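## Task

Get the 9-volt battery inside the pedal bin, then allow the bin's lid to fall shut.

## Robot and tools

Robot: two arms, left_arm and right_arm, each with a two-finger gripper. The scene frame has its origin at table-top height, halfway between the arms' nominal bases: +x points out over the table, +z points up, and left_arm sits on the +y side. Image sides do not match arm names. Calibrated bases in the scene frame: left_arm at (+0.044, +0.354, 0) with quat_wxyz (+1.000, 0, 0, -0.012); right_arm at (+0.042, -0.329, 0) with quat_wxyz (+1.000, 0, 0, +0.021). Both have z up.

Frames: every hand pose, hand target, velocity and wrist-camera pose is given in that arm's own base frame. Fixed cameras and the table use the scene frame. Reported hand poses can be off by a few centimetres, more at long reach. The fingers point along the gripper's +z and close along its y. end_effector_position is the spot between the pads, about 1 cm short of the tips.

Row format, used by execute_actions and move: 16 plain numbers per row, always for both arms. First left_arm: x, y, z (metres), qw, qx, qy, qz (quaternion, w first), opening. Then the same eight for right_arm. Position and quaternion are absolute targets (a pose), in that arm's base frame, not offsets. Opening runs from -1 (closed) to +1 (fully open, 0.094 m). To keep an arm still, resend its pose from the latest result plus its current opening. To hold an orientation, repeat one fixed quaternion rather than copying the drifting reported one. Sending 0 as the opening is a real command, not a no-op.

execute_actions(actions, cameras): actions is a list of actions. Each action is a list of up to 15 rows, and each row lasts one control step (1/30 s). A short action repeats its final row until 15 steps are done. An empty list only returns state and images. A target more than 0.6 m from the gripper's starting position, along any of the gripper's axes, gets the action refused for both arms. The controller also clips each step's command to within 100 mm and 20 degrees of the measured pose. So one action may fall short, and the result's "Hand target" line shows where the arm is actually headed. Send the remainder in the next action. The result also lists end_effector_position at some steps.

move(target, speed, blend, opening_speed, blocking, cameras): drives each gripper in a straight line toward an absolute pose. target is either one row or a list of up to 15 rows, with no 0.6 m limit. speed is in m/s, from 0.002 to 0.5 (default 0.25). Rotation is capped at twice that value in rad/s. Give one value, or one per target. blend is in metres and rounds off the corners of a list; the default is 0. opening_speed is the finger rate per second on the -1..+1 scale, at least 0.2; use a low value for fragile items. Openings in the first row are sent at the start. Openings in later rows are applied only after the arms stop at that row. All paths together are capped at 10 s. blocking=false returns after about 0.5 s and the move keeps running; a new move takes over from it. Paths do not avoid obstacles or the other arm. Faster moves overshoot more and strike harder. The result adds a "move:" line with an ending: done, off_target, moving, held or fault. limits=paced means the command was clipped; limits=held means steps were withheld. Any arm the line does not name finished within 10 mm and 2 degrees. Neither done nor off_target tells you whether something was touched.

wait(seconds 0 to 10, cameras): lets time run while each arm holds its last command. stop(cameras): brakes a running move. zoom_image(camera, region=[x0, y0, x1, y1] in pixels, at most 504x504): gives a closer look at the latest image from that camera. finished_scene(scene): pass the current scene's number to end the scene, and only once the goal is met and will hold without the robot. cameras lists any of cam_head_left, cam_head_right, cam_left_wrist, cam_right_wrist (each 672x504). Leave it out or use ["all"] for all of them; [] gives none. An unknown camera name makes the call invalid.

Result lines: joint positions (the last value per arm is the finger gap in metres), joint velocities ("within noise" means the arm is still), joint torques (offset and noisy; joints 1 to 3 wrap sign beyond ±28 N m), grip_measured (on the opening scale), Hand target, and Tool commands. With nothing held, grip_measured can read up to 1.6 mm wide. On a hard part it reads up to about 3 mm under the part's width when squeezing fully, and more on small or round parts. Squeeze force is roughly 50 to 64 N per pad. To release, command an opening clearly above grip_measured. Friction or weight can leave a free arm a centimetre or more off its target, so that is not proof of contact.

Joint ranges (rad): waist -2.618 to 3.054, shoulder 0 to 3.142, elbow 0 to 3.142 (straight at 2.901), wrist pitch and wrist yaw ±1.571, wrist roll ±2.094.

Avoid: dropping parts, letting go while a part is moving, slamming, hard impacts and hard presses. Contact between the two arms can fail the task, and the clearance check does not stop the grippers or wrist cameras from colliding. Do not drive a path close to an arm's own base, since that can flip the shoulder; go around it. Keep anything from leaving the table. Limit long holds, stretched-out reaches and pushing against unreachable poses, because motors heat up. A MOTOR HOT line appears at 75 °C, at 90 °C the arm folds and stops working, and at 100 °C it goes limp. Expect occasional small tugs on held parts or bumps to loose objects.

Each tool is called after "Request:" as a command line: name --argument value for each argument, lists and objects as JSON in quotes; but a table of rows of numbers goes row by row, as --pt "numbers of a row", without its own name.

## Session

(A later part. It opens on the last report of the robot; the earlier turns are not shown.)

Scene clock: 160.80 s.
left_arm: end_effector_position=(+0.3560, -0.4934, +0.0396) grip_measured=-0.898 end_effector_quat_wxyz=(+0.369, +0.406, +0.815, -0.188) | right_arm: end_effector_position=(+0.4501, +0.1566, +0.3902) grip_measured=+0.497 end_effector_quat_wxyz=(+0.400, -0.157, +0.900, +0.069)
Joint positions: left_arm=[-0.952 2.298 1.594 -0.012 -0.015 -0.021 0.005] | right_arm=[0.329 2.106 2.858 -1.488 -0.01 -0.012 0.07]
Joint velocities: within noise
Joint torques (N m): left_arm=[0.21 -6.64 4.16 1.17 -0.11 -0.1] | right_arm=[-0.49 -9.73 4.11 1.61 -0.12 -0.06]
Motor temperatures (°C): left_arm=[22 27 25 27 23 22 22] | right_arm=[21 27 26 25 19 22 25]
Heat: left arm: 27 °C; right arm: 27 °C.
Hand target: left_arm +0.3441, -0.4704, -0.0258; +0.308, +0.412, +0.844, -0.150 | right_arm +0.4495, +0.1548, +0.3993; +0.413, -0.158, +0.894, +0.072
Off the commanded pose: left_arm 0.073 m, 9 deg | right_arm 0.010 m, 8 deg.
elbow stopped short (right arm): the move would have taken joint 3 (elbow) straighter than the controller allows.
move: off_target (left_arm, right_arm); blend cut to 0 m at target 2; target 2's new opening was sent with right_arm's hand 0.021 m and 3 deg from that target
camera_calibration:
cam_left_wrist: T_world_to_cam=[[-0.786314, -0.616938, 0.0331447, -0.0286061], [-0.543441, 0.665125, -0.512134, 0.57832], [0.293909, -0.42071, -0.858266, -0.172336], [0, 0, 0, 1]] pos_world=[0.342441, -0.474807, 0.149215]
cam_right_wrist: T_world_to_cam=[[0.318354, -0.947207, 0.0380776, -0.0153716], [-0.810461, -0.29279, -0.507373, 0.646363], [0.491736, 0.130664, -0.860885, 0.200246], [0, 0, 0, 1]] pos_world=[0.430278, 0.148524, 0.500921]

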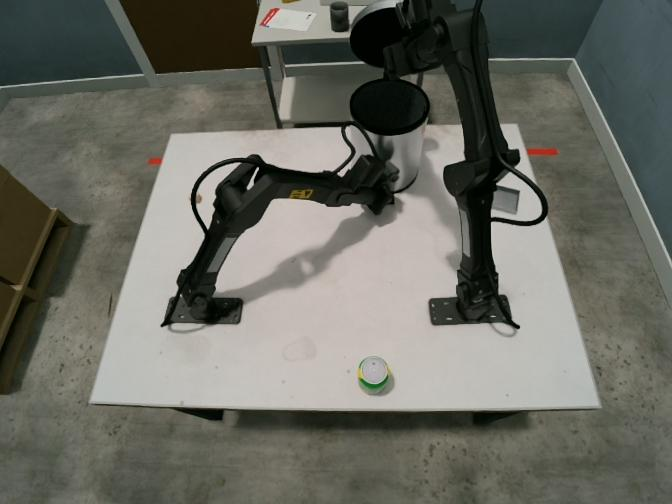

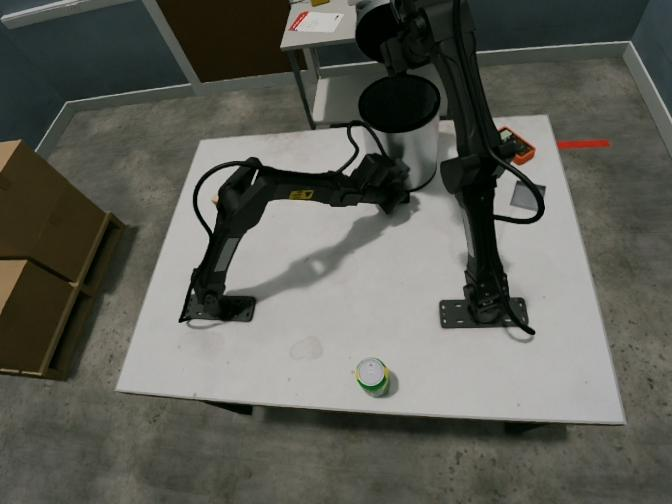

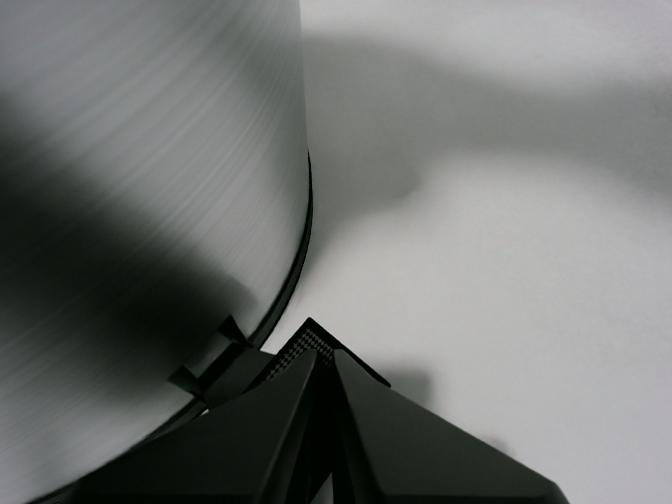

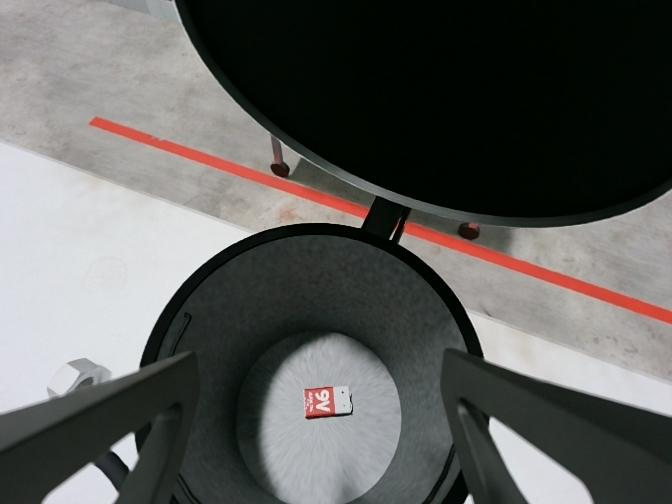

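Request:
move --pt "0.347 -0.474 -0.03 0.307 0.412 0.845 -0.150 -0.9 0.26 0.07 0.37 0.337 -0.119 0.928 0.0434 0.5" --pt "0.335 -0.450 0.13 0.307 0.412 0.845 -0.150 -0.9 0.26 0.07 0.37 0.337 -0.119 0.928 0.0434 0.5" --speed '[0.3,0.2]' --cameras '["cam_head_left","cam_left_wrist","cam_right_wrist"]'

Scene clock: 167.27 s.
left_arm: end_effector_position=(+0.3307, -0.4511, +0.1150) grip_measured=-0.898 end_effector_quat_wxyz=(+0.296, +0.418, +0.846, -0.147) | right_arm: end_effector_position=(+0.2595, +0.0721, +0.3731) grip_measured=+0.497 end_effector_quat_wxyz=(+0.344, -0.123, +0.930, +0.047)
Joint positions: left_arm=[-0.945 2.106 1.72 -0.511 -0.015 -0.021 0.005] | right_arm=[0.267 1.274 1.891 -1.48 -0.001 0.004 0.07]
Joint velocities: within noise
Joint torques (N m): left_arm=[0.51 -14.26 7.87 1.3 -0.02 -0.01] | right_arm=[-0.35 -2.21 3.74 1.35 0.02 0.03]
Motor temperatures (°C): left_arm=[22 27 25 27 23 22 22] | right_arm=[21 27 26 25 19 22 25]
Heat: left arm: 27 °C; right arm: 27 °C.
Hand target: left_arm +0.3350, -0.4498, +0.1298; +0.307, +0.412, +0.845, -0.150 | right_arm +0.2600, +0.0699, +0.3701; +0.339, -0.119, +0.932, +0.044
Off the commanded pose: left_arm 0.016 m, 1 deg | right_arm 0.004 m, 1 deg.
move: off_target (left_arm)
camera_calibration:
cam_left_wrist: T_world_to_cam=[[-0.778737, -0.6269, 0.0237669, -0.0307869], [-0.593708, 0.724208, -0.350762, 0.599745], [0.202681, -0.287262, -0.936163, 0.0169341], [0, 0, 0, 1]] pos_world=[0.328666, -0.448776, 0.226953]
cam_right_wrist: T_world_to_cam=[[0.245836, -0.968673, 0.0351874, -0.012674], [-0.887176, -0.23948, -0.39442, 0.432378], [0.39049, 0.0657451, -0.918256, 0.342633], [0, 0, 0, 1]] pos_world=[0.252916, 0.0687426, 0.485609]
Images, in order (width x height): cam_head_left 672x504, cam_left_wrist 672x504, cam_right_wrist 672x504.

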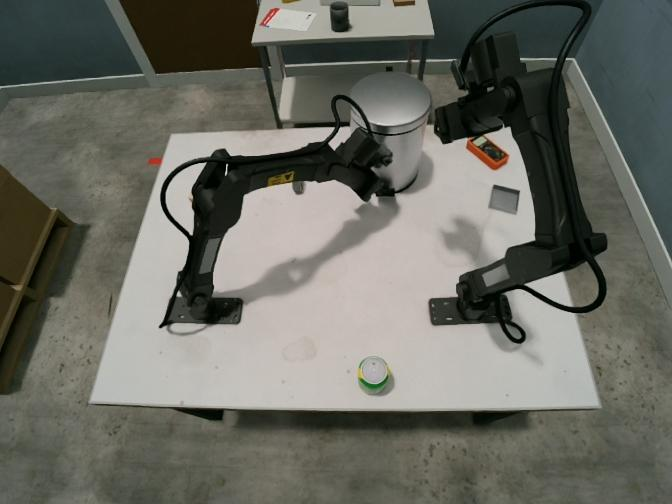

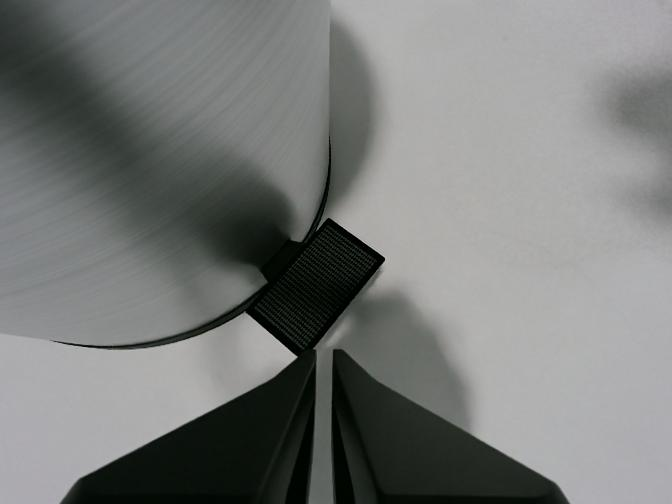

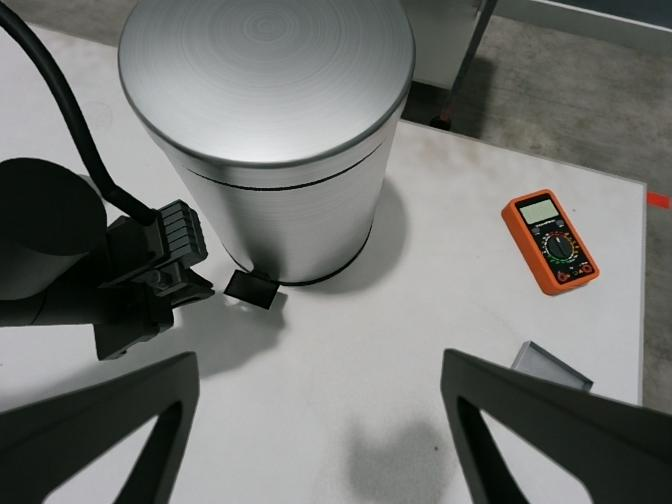

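Request:
finished_scene --scene 2

The scene is finished: the task was done.


## Next scene

Get the large steel nut inside the pedal bin, then allow the bin's lid to fall shut.

Request:
execute_actions --actions '[]'

Scene clock: 0.00 s.
left_arm: end_effector_position=(+0.4145, +0.0118, +0.1435) grip_measured=+1.000 end_effector_quat_wxyz=(+0.633, -0.030, +0.773, -0.003) | right_arm: end_effector_position=(+0.4025, +0.0283, +0.1147) grip_measured=+1.000 end_effector_quat_wxyz=(+0.608, -0.038, +0.792, +0.047)
Joint positions: left_arm=[0.021 1.512 0.422 0.892 -0.013 -0.047 0.094] | right_arm=[0.025 1.552 0.372 0.919 -0.096 0.003 0.094]
Joint velocities: within noise
Joint torques (N m): no reading
Motor temperatures (°C): left_arm=[22 23 23 21 23 21 22] | right_arm=[21 21 23 21 19 22 23]
Heat: left arm: 23 °C; right arm: 23 °C.
Hand target: left_arm +0.4154, +0.0119, +0.1469; +0.636, -0.030, +0.771, -0.003 | right_arm +0.4049, +0.0285, +0.1224; +0.616, -0.039, +0.785, +0.047
Tool commands: left_gripper/opening=+1.0 right_gripper/opening=+1.0
camera_calibration:
cam_left_wrist: T_world_to_cam=[[0.0474933, -0.995868, 0.0774036, -0.0218225], [-0.488682, -0.0907495, -0.867729, 0.364576], [0.871168, 0.00338564, -0.490973, -0.184723], [0, 0, 0, 1]] pos_world=[0.340123, 0.0119782, 0.227349]
cam_right_wrist: T_world_to_cam=[[0.0828545, -0.996546, -0.00564978, -0.0100255], [-0.533101, -0.0395316, -0.845128, 0.350445], [0.841985, 0.0730346, -0.534535, -0.17352], [0, 0, 0, 1]] pos_world=[0.333754, 0.0165357, 0.203362]

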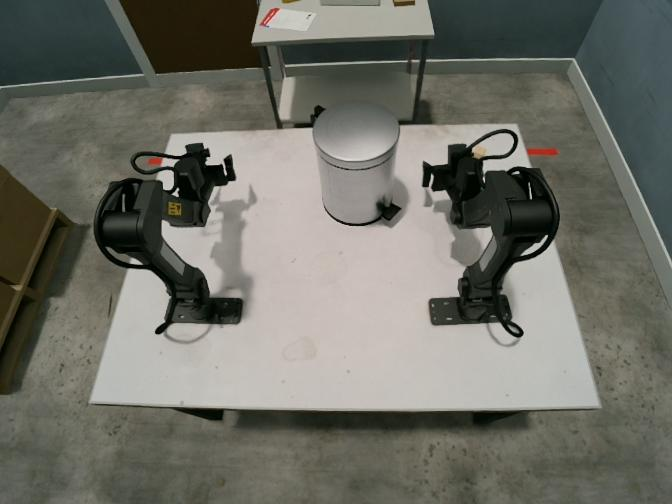

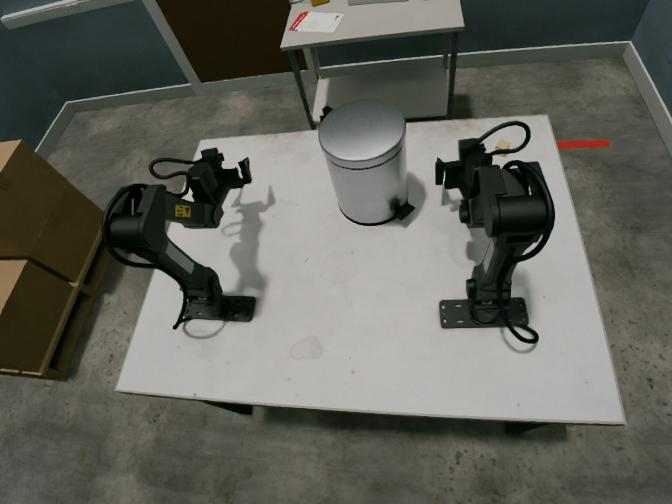

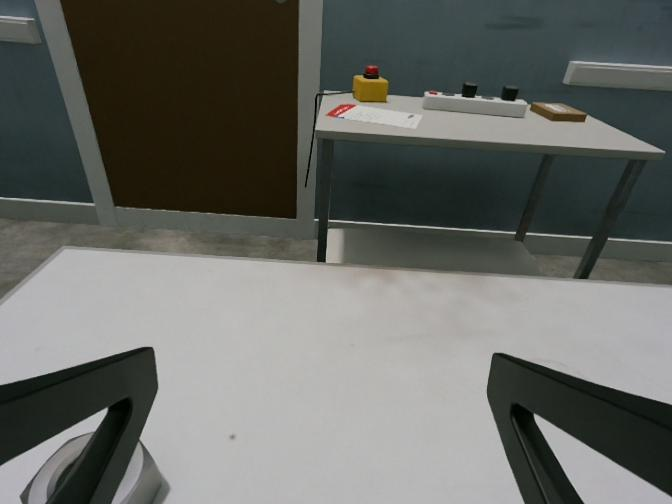

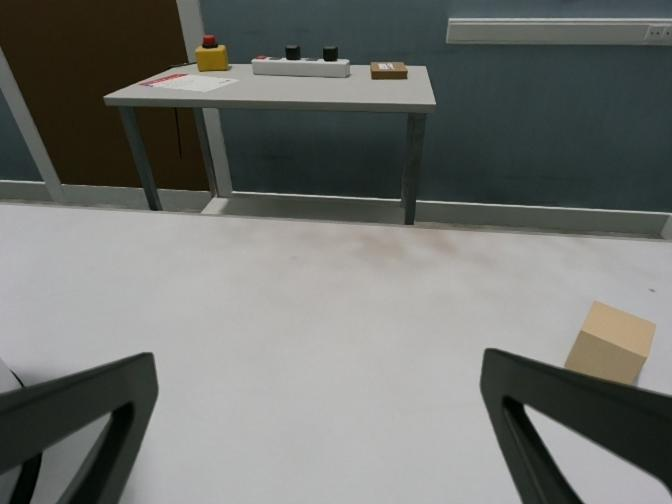

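Request:
move --target '[0.40,0.105,0.17,0.257,-0.126,0.957,0.034,1,0.235,0.143,0.16,0.328,-0.264,0.902,0.096,-1]'

Scene clock: 12.17 s.
left_arm: end_effector_position=(+0.3969, +0.1009, +0.1658) grip_measured=+1.000 end_effector_quat_wxyz=(+0.258, -0.127, +0.957, +0.029) | right_arm: end_effector_position=(+0.2315, +0.1411, +0.1495) grip_measured=-0.996 end_effector_quat_wxyz=(+0.318, -0.266, +0.905, +0.096)
Joint positions: left_arm=[0.247 1.62 1.375 -0.801 0.001 -0.017 0.094] | right_arm=[0.519 0.937 0.744 -0.701 -0.037 -0.04 0]
Joint velocities: within noise
Joint torques (N m): left_arm=[0.44 -6.63 8.66 1.09 -0.04 0.11] | right_arm=[0.38 -1.55 7.91 1.33 0.05 0.08]
Motor temperatures (°C): left_arm=[22 24 24 23 23 21 22] | right_arm=[21 22 24 22 19 22 23]
Heat: left arm: 24 °C; right arm: 24 °C.
Hand target: left_arm +0.3998, +0.1050, +0.1699; +0.257, -0.126, +0.957, +0.034 | right_arm +0.2349, +0.1430, +0.1600; +0.328, -0.264, +0.902, +0.096
Off the commanded pose: left_arm 0.007 m, 1 deg | right_arm 0.011 m, 1 deg.
move: off_target (right_arm)
camera_calibration:
cam_left_wrist: T_world_to_cam=[[0.286023, -0.957813, 0.0280305, -0.0243695], [-0.935854, -0.28551, -0.206544, 0.470943], [0.205833, 0.0328439, -0.978036, 0.183096], [0, 0, 0, 1]] pos_world=[0.410017, 0.105104, 0.277028]
cam_right_wrist: T_world_to_cam=[[0.530036, -0.847276, 0.0344213, -0.0138352], [-0.782347, -0.504269, -0.365576, 0.344716], [0.327102, 0.166839, -0.930145, 0.145902], [0, 0, 0, 1]] pos_world=[0.229295, 0.137765, 0.262206]

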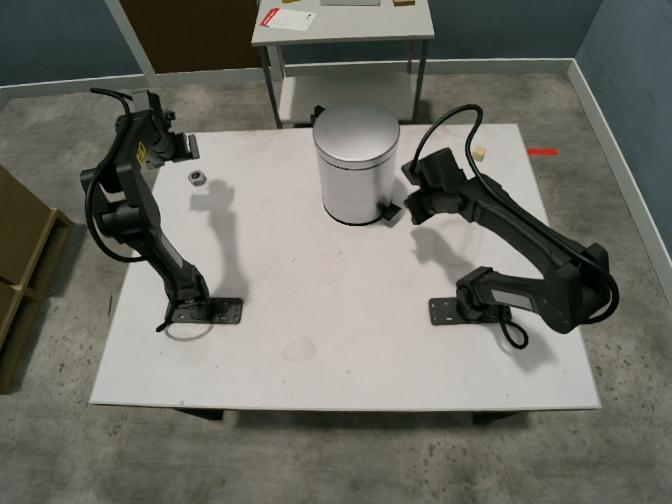

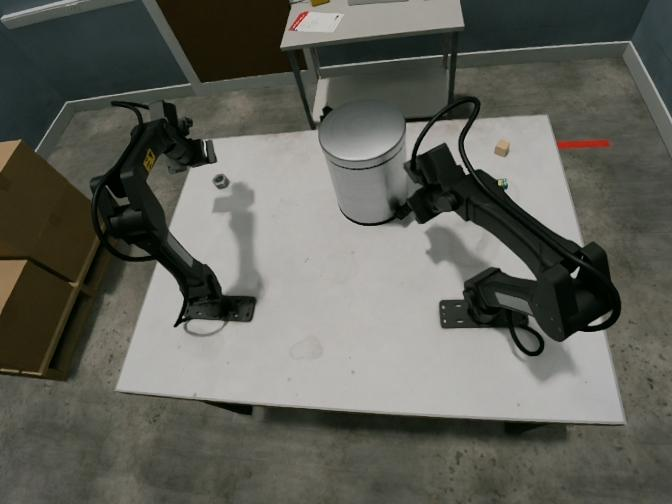

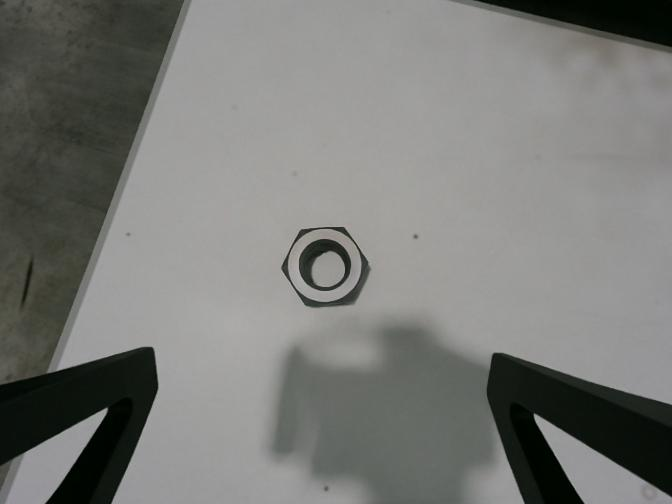

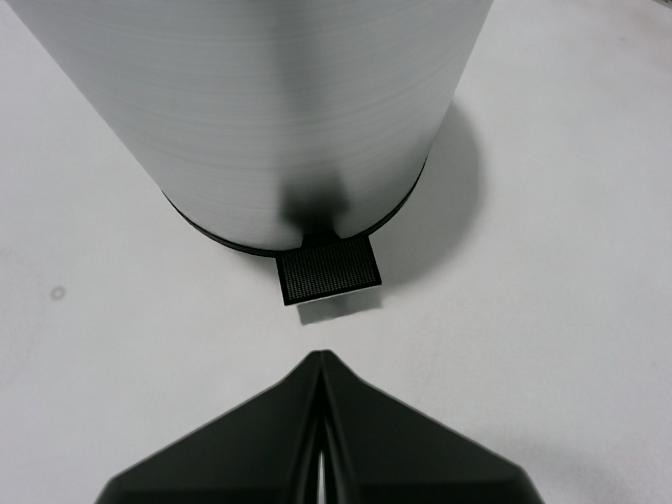

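Request:
move --pt "0.452 0.121 0.08 0.1555 0.1032 0.9823 -0.0163 1 0.279 0.168 0.085 0.328 -0.264 0.902 0.096 -1" --pt "0.452 0.121 0.032 0.1555 0.1032 0.9823 -0.0163 1 0.279 0.168 0.085 0.328 -0.264 0.902 0.096 -1" --speed 0.15 --cameras '["cam_left_wrist","cam_right_wrist"]'

Scene clock: 37.53 s.
left_arm: end_effector_position=(+0.4516, +0.1200, +0.0388) grip_measured=+1.000 end_effector_quat_wxyz=(+0.155, +0.101, +0.983, -0.011) | right_arm: end_effector_position=(+0.2780, +0.1676, +0.0864) grip_measured=-0.996 end_effector_quat_wxyz=(+0.325, -0.265, +0.903, +0.097)
Joint positions: left_arm=[0.312 2.114 1.599 -0.778 0.143 0.497 0.094] | right_arm=[0.519 1.224 0.623 -0.278 -0.037 -0.04 0]
Joint velocities: within noise
Joint torques (N m): left_arm=[0.54 -10.85 5.08 0.99 0.21 0.11] | right_arm=[0.29 -3.44 4.92 1.52 0.04 0.05]
Motor temperatures (°C): left_arm=[22 24 27 23 23 21 22] | right_arm=[21 21 26 23 19 22 23]
Heat: left arm: 27 °C; right arm: 26 °C.
Hand target: left_arm +0.4518, +0.1210, +0.0321; +0.155, +0.103, +0.982, -0.016 | right_arm +0.2790, +0.1680, +0.0851; +0.328, -0.264, +0.902, +0.096
Off the commanded pose: left_arm 0.007 m, 1 deg | right_arm 0.002 m, 0 deg.
move: done
camera_calibration:
cam_left_wrist: T_world_to_cam=[[-0.170747, -0.985313, 0.00195394, 0.19248], [-0.985305, 0.170753, 0.00418925, 0.460734], [-0.00446136, -0.00120993, -0.999989, 0.146881], [0, 0, 0, 1]] pos_world=[0.487484, 0.111159, 0.144573]
cam_right_wrist: T_world_to_cam=[[0.529132, -0.847815, 0.0350584, -0.0135662], [-0.7778, -0.501121, -0.379348, 0.370729], [0.339185, 0.173457, -0.92459, 0.0626301], [0, 0, 0, 1]] pos_world=[0.274288, 0.163415, 0.199018]
Images, in order (width x height): cam_left_wrist 672x504, cam_right_wrist 672x504.

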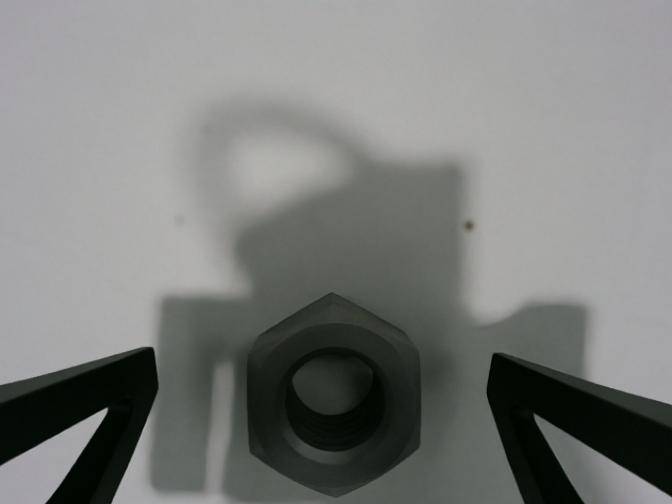

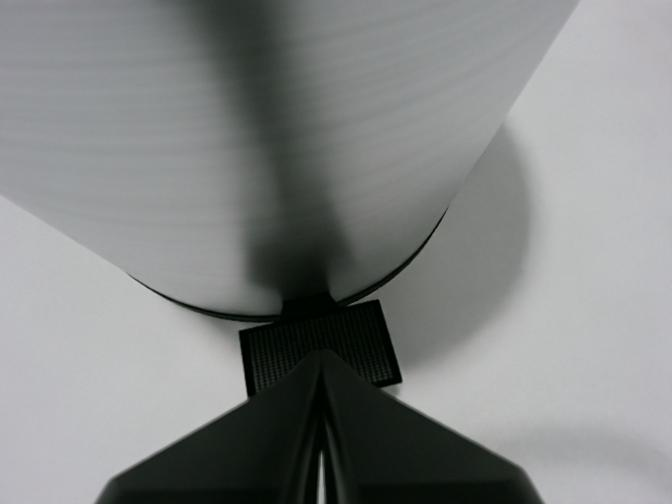

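Request:
move --pt "0.447 0.1185 0.019 0.1555 0.1032 0.9823 -0.0163 1 0.279 0.168 0.085 0.328 -0.264 0.902 0.096 -1" --pt "0.447 0.1185 0.019 0.1555 0.1032 0.9823 -0.0163 -0.3 0.279 0.168 0.07 0.328 -0.264 0.902 0.096 -1" --speed 0.1 --opening_speed 0.8 --cameras '["cam_left_wrist","cam_right_wrist"]'

Scene clock: 46.67 s.
left_arm: end_effector_position=(+0.4479, +0.1184, +0.0253) grip_measured=-0.038 end_effector_quat_wxyz=(+0.156, +0.102, +0.982, -0.012) | right_arm: end_effector_position=(+0.2774, +0.1673, +0.0700) grip_measured=-0.996 end_effector_quat_wxyz=(+0.323, -0.266, +0.903, +0.097)
Joint positions: left_arm=[0.312 2.114 1.542 -0.72 0.146 0.498 0.045] | right_arm=[0.519 1.256 0.575 -0.202 -0.037 -0.04 0]
Joint velocities: within noise
Joint torques (N m): left_arm=[0.39 -11.07 4.66 0.99 0.18 0.09] | right_arm=[0.25 -3.6 4.93 1.5 0.04 0.05]
Motor temperatures (°C): left_arm=[22 24 26 23 23 21 22] | right_arm=[21 22 25 24 19 22 23]
Heat: left arm: 26 °C; right arm: 25 °C.
Hand target: left_arm +0.4469, +0.1185, +0.0191; +0.155, +0.103, +0.982, -0.016 | right_arm +0.2789, +0.1680, +0.0700; +0.328, -0.264, +0.902, +0.096
Off the commanded pose: left_arm 0.006 m, 1 deg | right_arm 0.002 m, 1 deg.
move: done
camera_calibration:
cam_left_wrist: T_world_to_cam=[[-0.171728, -0.985139, 0.00325177, 0.190661], [-0.985141, 0.171736, 0.00215158, 0.45727], [-0.00267805, -0.00283396, -0.999992, 0.132711], [0, 0, 0, 1]] pos_world=[0.483573, 0.109674, 0.131106]
cam_right_wrist: T_world_to_cam=[[0.529236, -0.847755, 0.0349255, -0.0129998], [-0.778926, -0.501765, -0.376173, 0.364175], [0.336427, 0.17188, -0.925891, 0.048874], [0, 0, 0, 1]] pos_world=[0.274102, 0.163309, 0.182699]
Images, in order (width x height): cam_left_wrist 672x504, cam_right_wrist 672x504.

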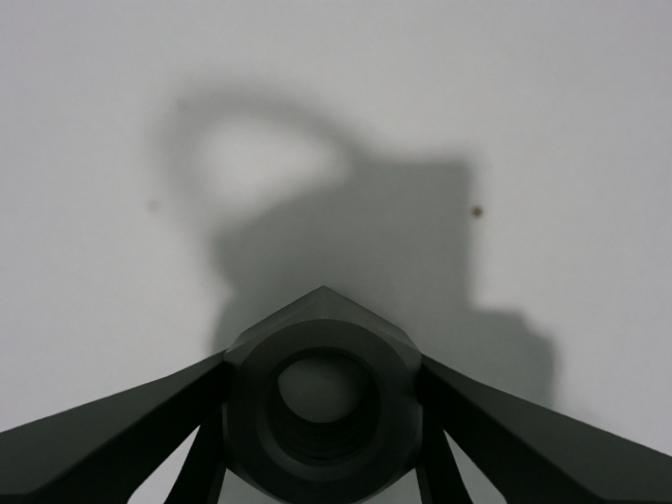

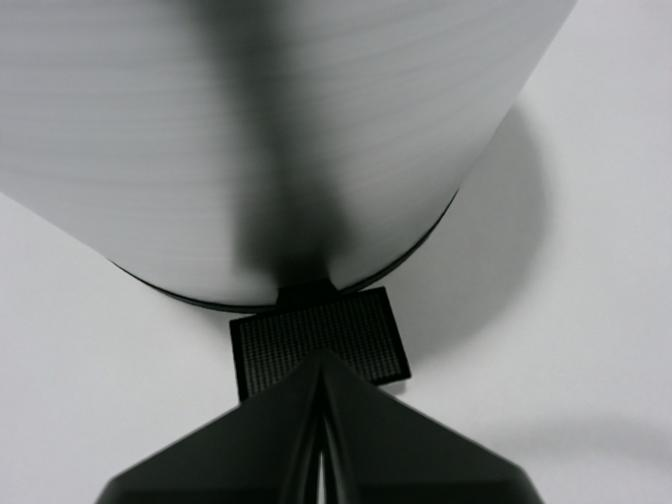

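Request:
move --pt "0.445 0.117 0.11 0.1555 0.1032 0.9823 -0.0163 -0.3 0.279 0.169 0.045 0.328 -0.264 0.902 0.096 -1" --pt "0.28 -0.04 0.37 0.341 0.082 0.936 -0.03 -0.3 0.279 0.170 0.012 0.328 -0.264 0.902 0.096 -1" --pt "0.165 -0.230 0.40 0.306 0.419 0.841 -0.1525 -0.3 0.279 0.170 0.012 0.328 -0.264 0.902 0.096 -1" --blend 0.04

Scene clock: 57.00 s.
left_arm: end_effector_position=(+0.1639, -0.2279, +0.3867) grip_measured=-0.038 end_effector_quat_wxyz=(+0.300, +0.423, +0.842, -0.151) | right_arm: end_effector_position=(+0.2881, +0.1748, +0.0300) grip_measured=-0.996 end_effector_quat_wxyz=(+0.356, -0.263, +0.891, +0.106)
Joint positions: left_arm=[-0.964 1.387 2.07 -1.57 -0.02 -0.024 0.045] | right_arm=[0.523 1.414 0.438 0.165 -0.036 -0.037 0]
Joint velocities: within noise
Joint torques (N m): left_arm=[-0.59 -3.34 6.75 1.61 -0.07 -0.07] | right_arm=[0.59 -2.17 3.69 1.26 0.1 0.08]
Motor temperatures (°C): left_arm=[22 24 25 23 23 21 22] | right_arm=[21 22 25 24 19 22 23]
Heat: left arm: 25 °C; right arm: 25 °C.
Hand target: left_arm +0.1650, -0.2299, +0.3994; +0.320, +0.417, +0.835, -0.161 | right_arm +0.2784, +0.1695, +0.0129; +0.328, -0.264, +0.902, +0.096
Off the commanded pose: left_arm 0.014 m, 1 deg | right_arm 0.021 m, 4 deg.
joint read past its limit (left arm) — joint 4 (wrist pitch), lower limit.
joint sent to its limit (left arm) — joint 4 (wrist pitch), lower limit. The joint targets still meet the commanded pose.
move: off_target (left_arm, right_arm)
camera_calibration:
cam_left_wrist: T_world_to_cam=[[-0.787344, -0.616108, 0.0223503, -0.0228571], [-0.581298, 0.729807, -0.359825, 0.437182], [0.20538, -0.296298, -0.932752, 0.365408], [0, 0, 0, 1]] pos_world=[0.161089, -0.224871, 0.498655]
cam_right_wrist: T_world_to_cam=[[0.528141, -0.848379, 0.0363405, -0.0105749], [-0.752973, -0.487674, -0.441822, 0.353204], [0.392554, 0.205981, -0.896367, -0.0160799], [0, 0, 0, 1]] pos_world=[0.27785, 0.166589, 0.142024]

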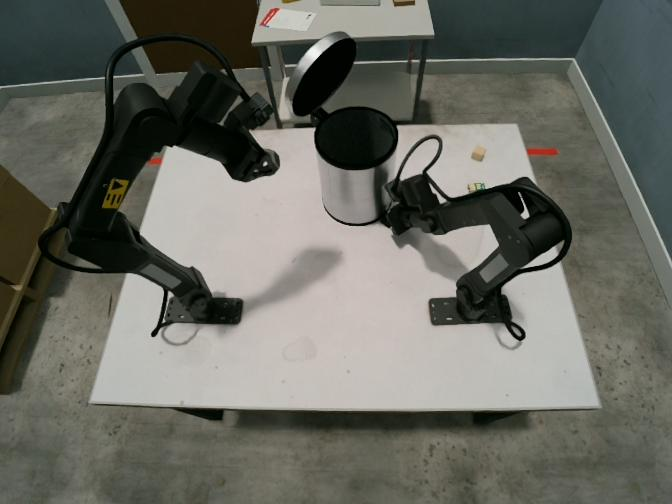

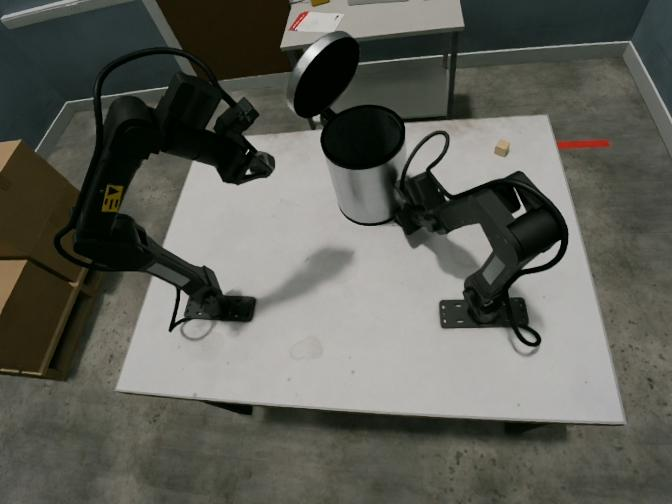

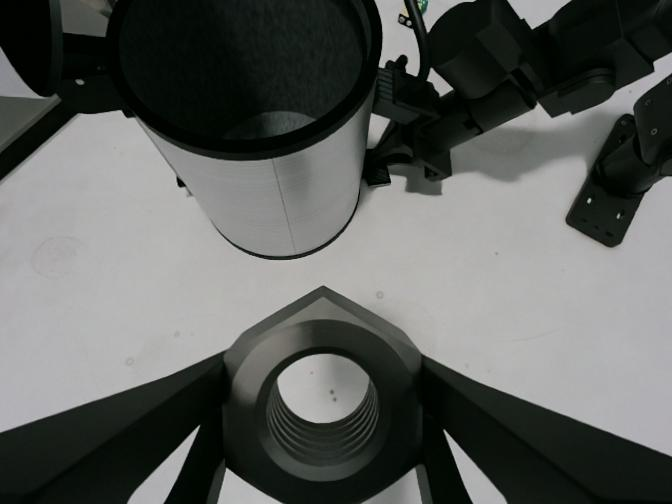

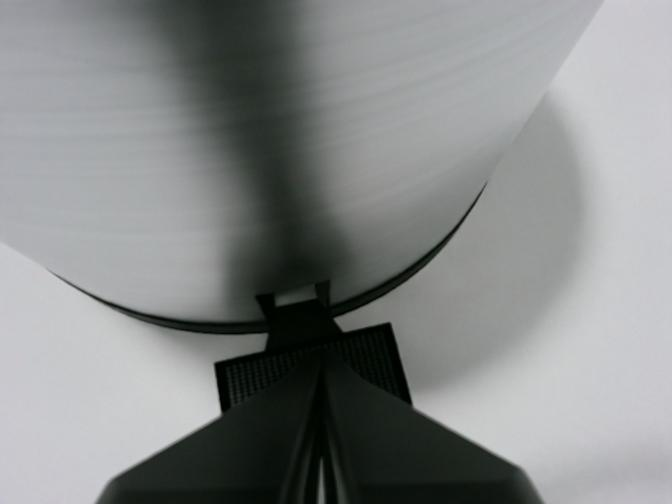

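Request:
move --pt "0.345 -0.405 0.40 0.312 0.382 0.859 -0.139 -0.3 0.279 0.170 0.012 0.328 -0.264 0.902 0.096 -1" --pt "0.385 -0.428 0.35 0.221 0.3945 0.886 -0.0984 -0.3 0.279 0.170 0.012 0.328 -0.264 0.902 0.096 -1" --pt "0.388 -0.428 0.25 0.221 0.3945 0.886 -0.0984 -0.3 0.279 0.170 0.012 0.328 -0.264 0.902 0.096 -1" --blend 0.03 --speed 0.2

Scene clock: 69.87 s.
left_arm: end_effector_position=(+0.3818, -0.4261, +0.2355) grip_measured=-0.038 end_effector_quat_wxyz=(+0.282, +0.385, +0.870, -0.125) | right_arm: end_effector_position=(+0.2881, +0.1748, +0.0300) grip_measured=-0.996 end_effector_quat_wxyz=(+0.356, -0.263, +0.891, +0.106)
Joint positions: left_arm=[-0.843 2.444 2.834 -1.332 -0.005 -0.007 0.045] | right_arm=[0.523 1.414 0.438 0.165 -0.036 -0.037 0]
Joint velocities: within noise
Joint torques (N m): left_arm=[0.61 -14.01 7.87 1.51 0.06 0.11] | right_arm=[0.57 -2.13 3.71 1.24 0.08 0.07]
Motor temperatures (°C): left_arm=[22 24 26 24 23 21 23] | right_arm=[21 21 24 24 19 22 23]
Heat: left arm: 26 °C; right arm: 24 °C.
Hand target: left_arm +0.3872, -0.4271, +0.2495; +0.303, +0.384, +0.862, -0.135 | right_arm +0.2784, +0.1695, +0.0129; +0.328, -0.264, +0.902, +0.096
Off the commanded pose: left_arm 0.016 m, 8 deg | right_arm 0.021 m, 4 deg.
elbow stopped short (left arm): the move would have taken joint 3 (elbow) straighter than the controller allows.
move: off_target (left_arm, right_arm); limits=paced
camera_calibration:
cam_left_wrist: T_world_to_cam=[[-0.72264, -0.690878, 0.0219016, -0.0264438], [-0.662573, 0.683309, -0.306735, 0.652806], [0.196951, -0.23617, -0.951543, 0.154145], [0, 0, 0, 1]] pos_world=[0.383063, -0.427933, 0.347494]
cam_right_wrist: T_world_to_cam=[[0.528141, -0.848379, 0.0363405, -0.0105749], [-0.752973, -0.487674, -0.441822, 0.353204], [0.392554, 0.205981, -0.896367, -0.0160799], [0, 0, 0, 1]] pos_world=[0.27785, 0.166589, 0.142024]

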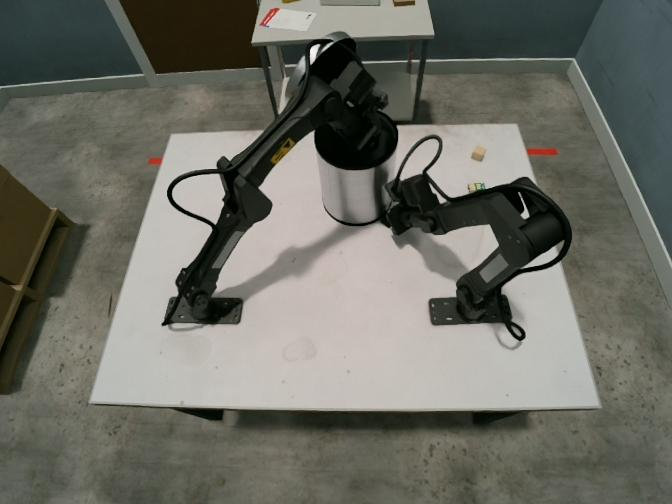

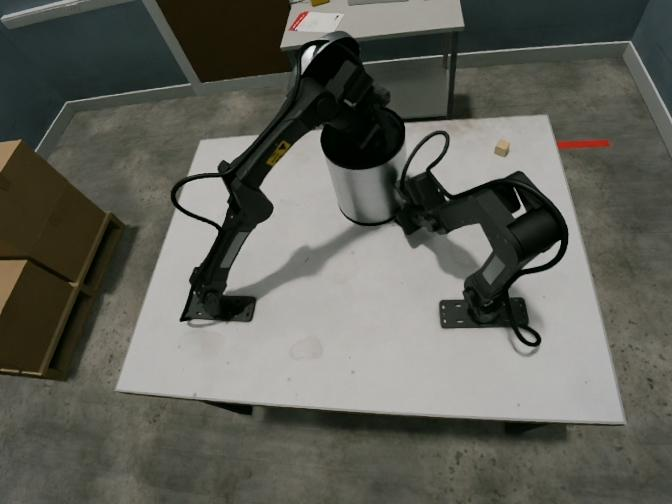

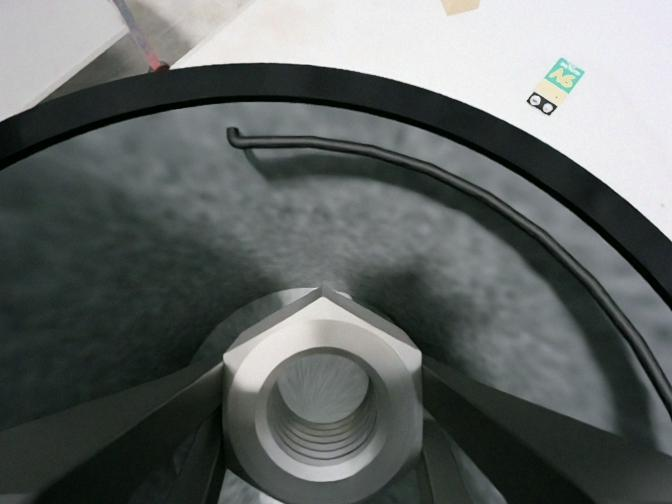

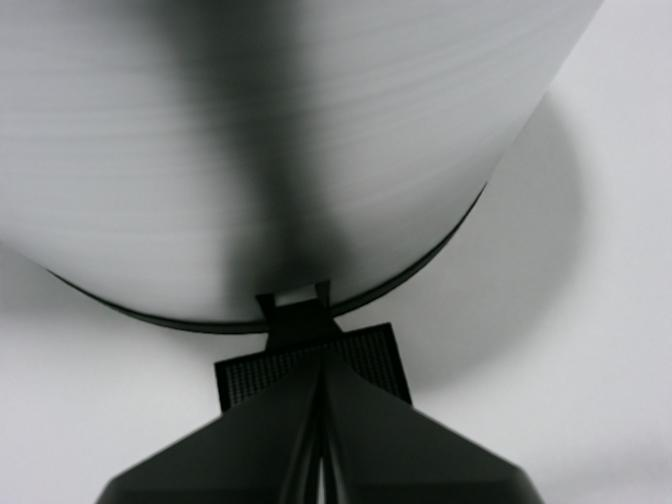

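Request:
move --pt "0.395 -0.432 0.14 0.221 0.3945 0.886 -0.0984 -0.3 0.279 0.170 0.012 0.328 -0.264 0.902 0.096 -1" --pt "0.395 -0.432 0.14 0.221 0.3945 0.886 -0.0984 0.5 0.279 0.170 0.012 0.328 -0.264 0.902 0.096 -1" --pt "0.385 -0.425 0.28 0.221 0.3945 0.886 -0.0984 0.5 0.279 0.170 0.012 0.328 -0.264 0.902 0.096 -1" --pt "0.345 -0.405 0.40 0.312 0.382 0.859 -0.139 0.5 0.279 0.170 0.012 0.328 -0.264 0.902 0.096 -1" --blend 0.02 --speed 0.18

Scene clock: 78.67 s.
left_arm: end_effector_position=(+0.3480, -0.4053, +0.3836) grip_measured=+0.497 end_effector_quat_wxyz=(+0.415, +0.366, +0.812, -0.187) | right_arm: end_effector_position=(+0.2883, +0.1750, +0.0299) grip_measured=-0.996 end_effector_quat_wxyz=(+0.356, -0.262, +0.891, +0.106)
Joint positions: left_arm=[-0.869 2.198 2.852 -1.28 -0.018 -0.013 0.07] | right_arm=[0.524 1.416 0.438 0.167 -0.035 -0.035 0]
Joint velocities: within noise
Joint torques (N m): left_arm=[-0.59 -12.82 5.76 1.87 -0.06 -0.08] | right_arm=[0.49 -2.28 3.7 1.24 0.08 0.06]
Motor temperatures (°C): left_arm=[22 26 26 25 23 21 23] | right_arm=[21 21 24 24 19 22 23]
Heat: left arm: 26 °C; right arm: 24 °C.
Hand target: left_arm +0.3445, -0.4042, +0.3993; +0.432, +0.359, +0.804, -0.196 | right_arm +0.2785, +0.1695, +0.0129; +0.328, -0.264, +0.902, +0.096
Off the commanded pose: left_arm 0.017 m, 14 deg | right_arm 0.021 m, 4 deg.
elbow stopped short (left arm): the move would have taken joint 3 (elbow) straighter than the controller allows.
move: off_target (left_arm, right_arm); blend cut to 0 m at target 2; target 2's new opening was sent with left_arm's hand 0.016 m and 3 deg from that target
camera_calibration:
cam_left_wrist: T_world_to_cam=[[-0.736599, -0.675733, 0.0284038, -0.0313014], [-0.558805, 0.584405, -0.588394, 0.693417], [0.380998, -0.449283, -0.808075, 0.101187], [0, 0, 0, 1]] pos_world=[0.325876, -0.380927, 0.490659]
cam_right_wrist: T_world_to_cam=[[0.5268, -0.849231, 0.0358927, -0.00991749], [-0.753578, -0.486164, -0.442454, 0.353341], [0.393195, 0.206037, -0.896073, -0.016492], [0, 0, 0, 1]] pos_world=[0.277979, 0.166758, 0.141915]

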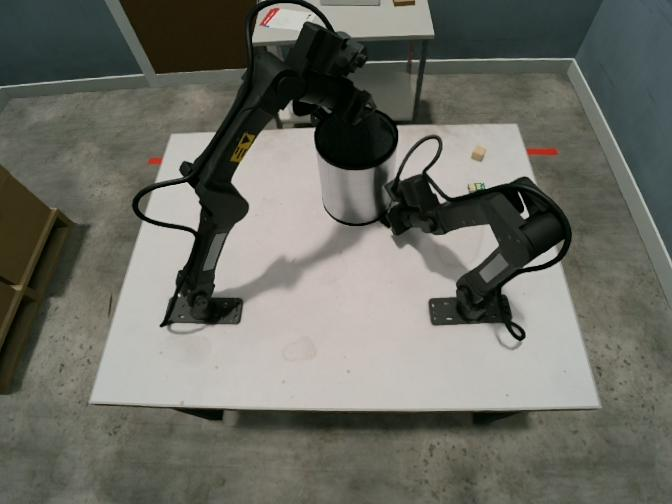

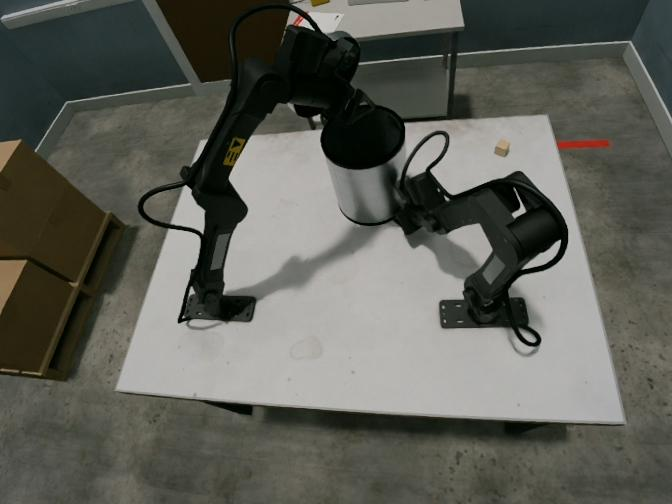

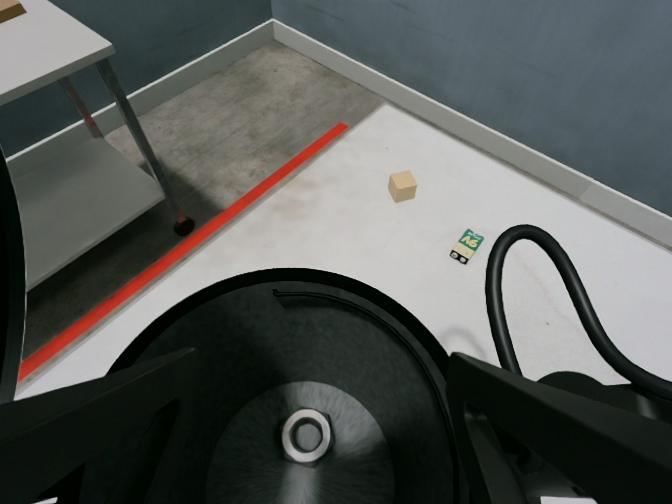

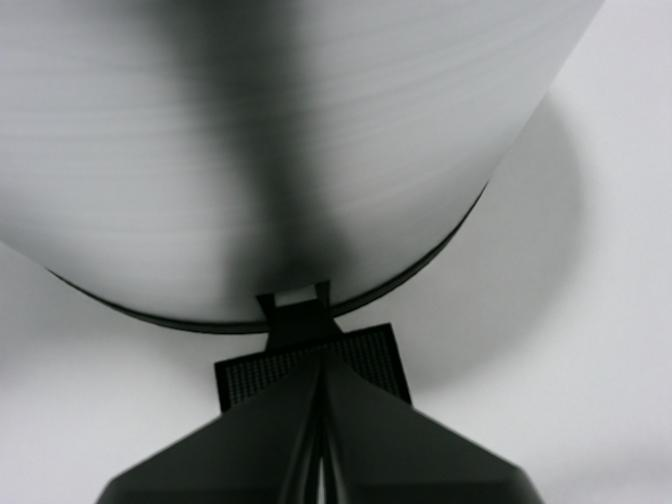

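Nut is in. Retract the left arm, then release the pedal.

Request:
move --pt "0.17 -0.22 0.37 0.312 0.382 0.859 -0.139 0.5 0.279 0.170 0.012 0.328 -0.264 0.902 0.096 -1" --pt "0.17 -0.20 0.36 0.312 0.382 0.859 -0.139 0.5 0.272 0.165 0.105 0.328 -0.264 0.902 0.096 -1" --speed '[0.3,0.2]' --cameras '["cam_head_left","cam_right_wrist"]'

Scene clock: 84.67 s.
left_arm: end_effector_position=(+0.1711, -0.2029, +0.3619) grip_measured=+0.497 end_effector_quat_wxyz=(+0.313, +0.380, +0.859, -0.140) | right_arm: end_effector_position=(+0.2676, +0.1629, +0.0953) grip_measured=-0.996 end_effector_quat_wxyz=(+0.318, -0.266, +0.905, +0.096)
Joint positions: left_arm=[-0.903 1.236 1.814 -1.45 -0.043 -0.054 0.07] | right_arm=[0.524 1.167 0.636 -0.365 -0.034 -0.035 0]
Joint velocities: within noise
Joint torques (N m): left_arm=[0.62 -3.32 3.62 1.46 0.04 0.11] | right_arm=[0.18 -3.74 7.23 1.29 0.04 0.04]
Motor temperatures (°C): left_arm=[22 26 25 25 23 21 23] | right_arm=[21 22 24 24 19 22 23]
Heat: left arm: 26 °C; right arm: 24 °C.
Hand target: left_arm +0.1700, -0.2001, +0.3600; +0.312, +0.382, +0.859, -0.139 | right_arm +0.2719, +0.1649, +0.1049; +0.328, -0.264, +0.902, +0.096
Off the commanded pose: left_arm 0.004 m, 0 deg | right_arm 0.011 m, 1 deg.
move: off_target (right_arm)
camera_calibration:
cam_right_wrist: T_world_to_cam=[[0.529136, -0.847878, 0.0334294, -0.0122006], [-0.783384, -0.503268, -0.364734, 0.364162], [0.326074, 0.166806, -0.930512, 0.0803361], [0, 0, 0, 1]] pos_world=[0.265539, 0.159526, 0.207984]
Images, in order (width x height): cam_head_left 672x504, cam_right_wrist 672x504.

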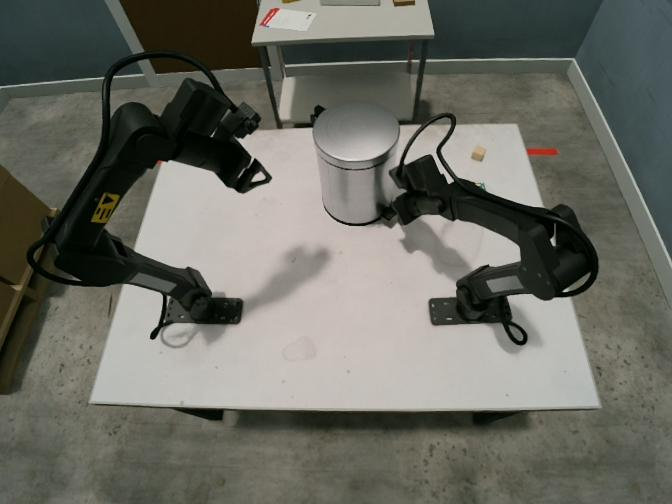

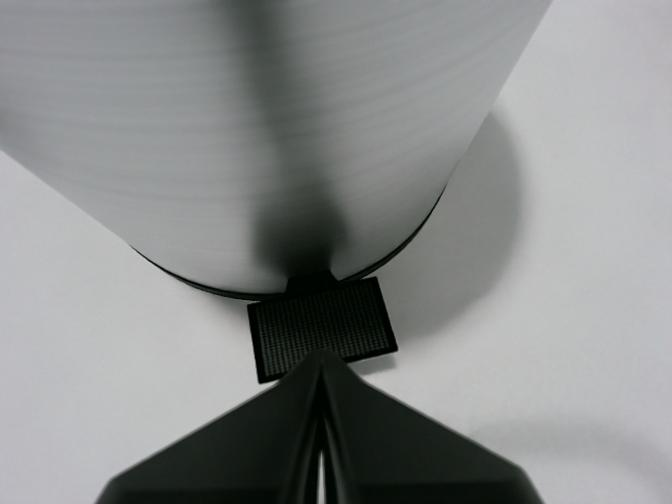

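Request:
finished_scene --scene 3

The scene is finished: the task was done.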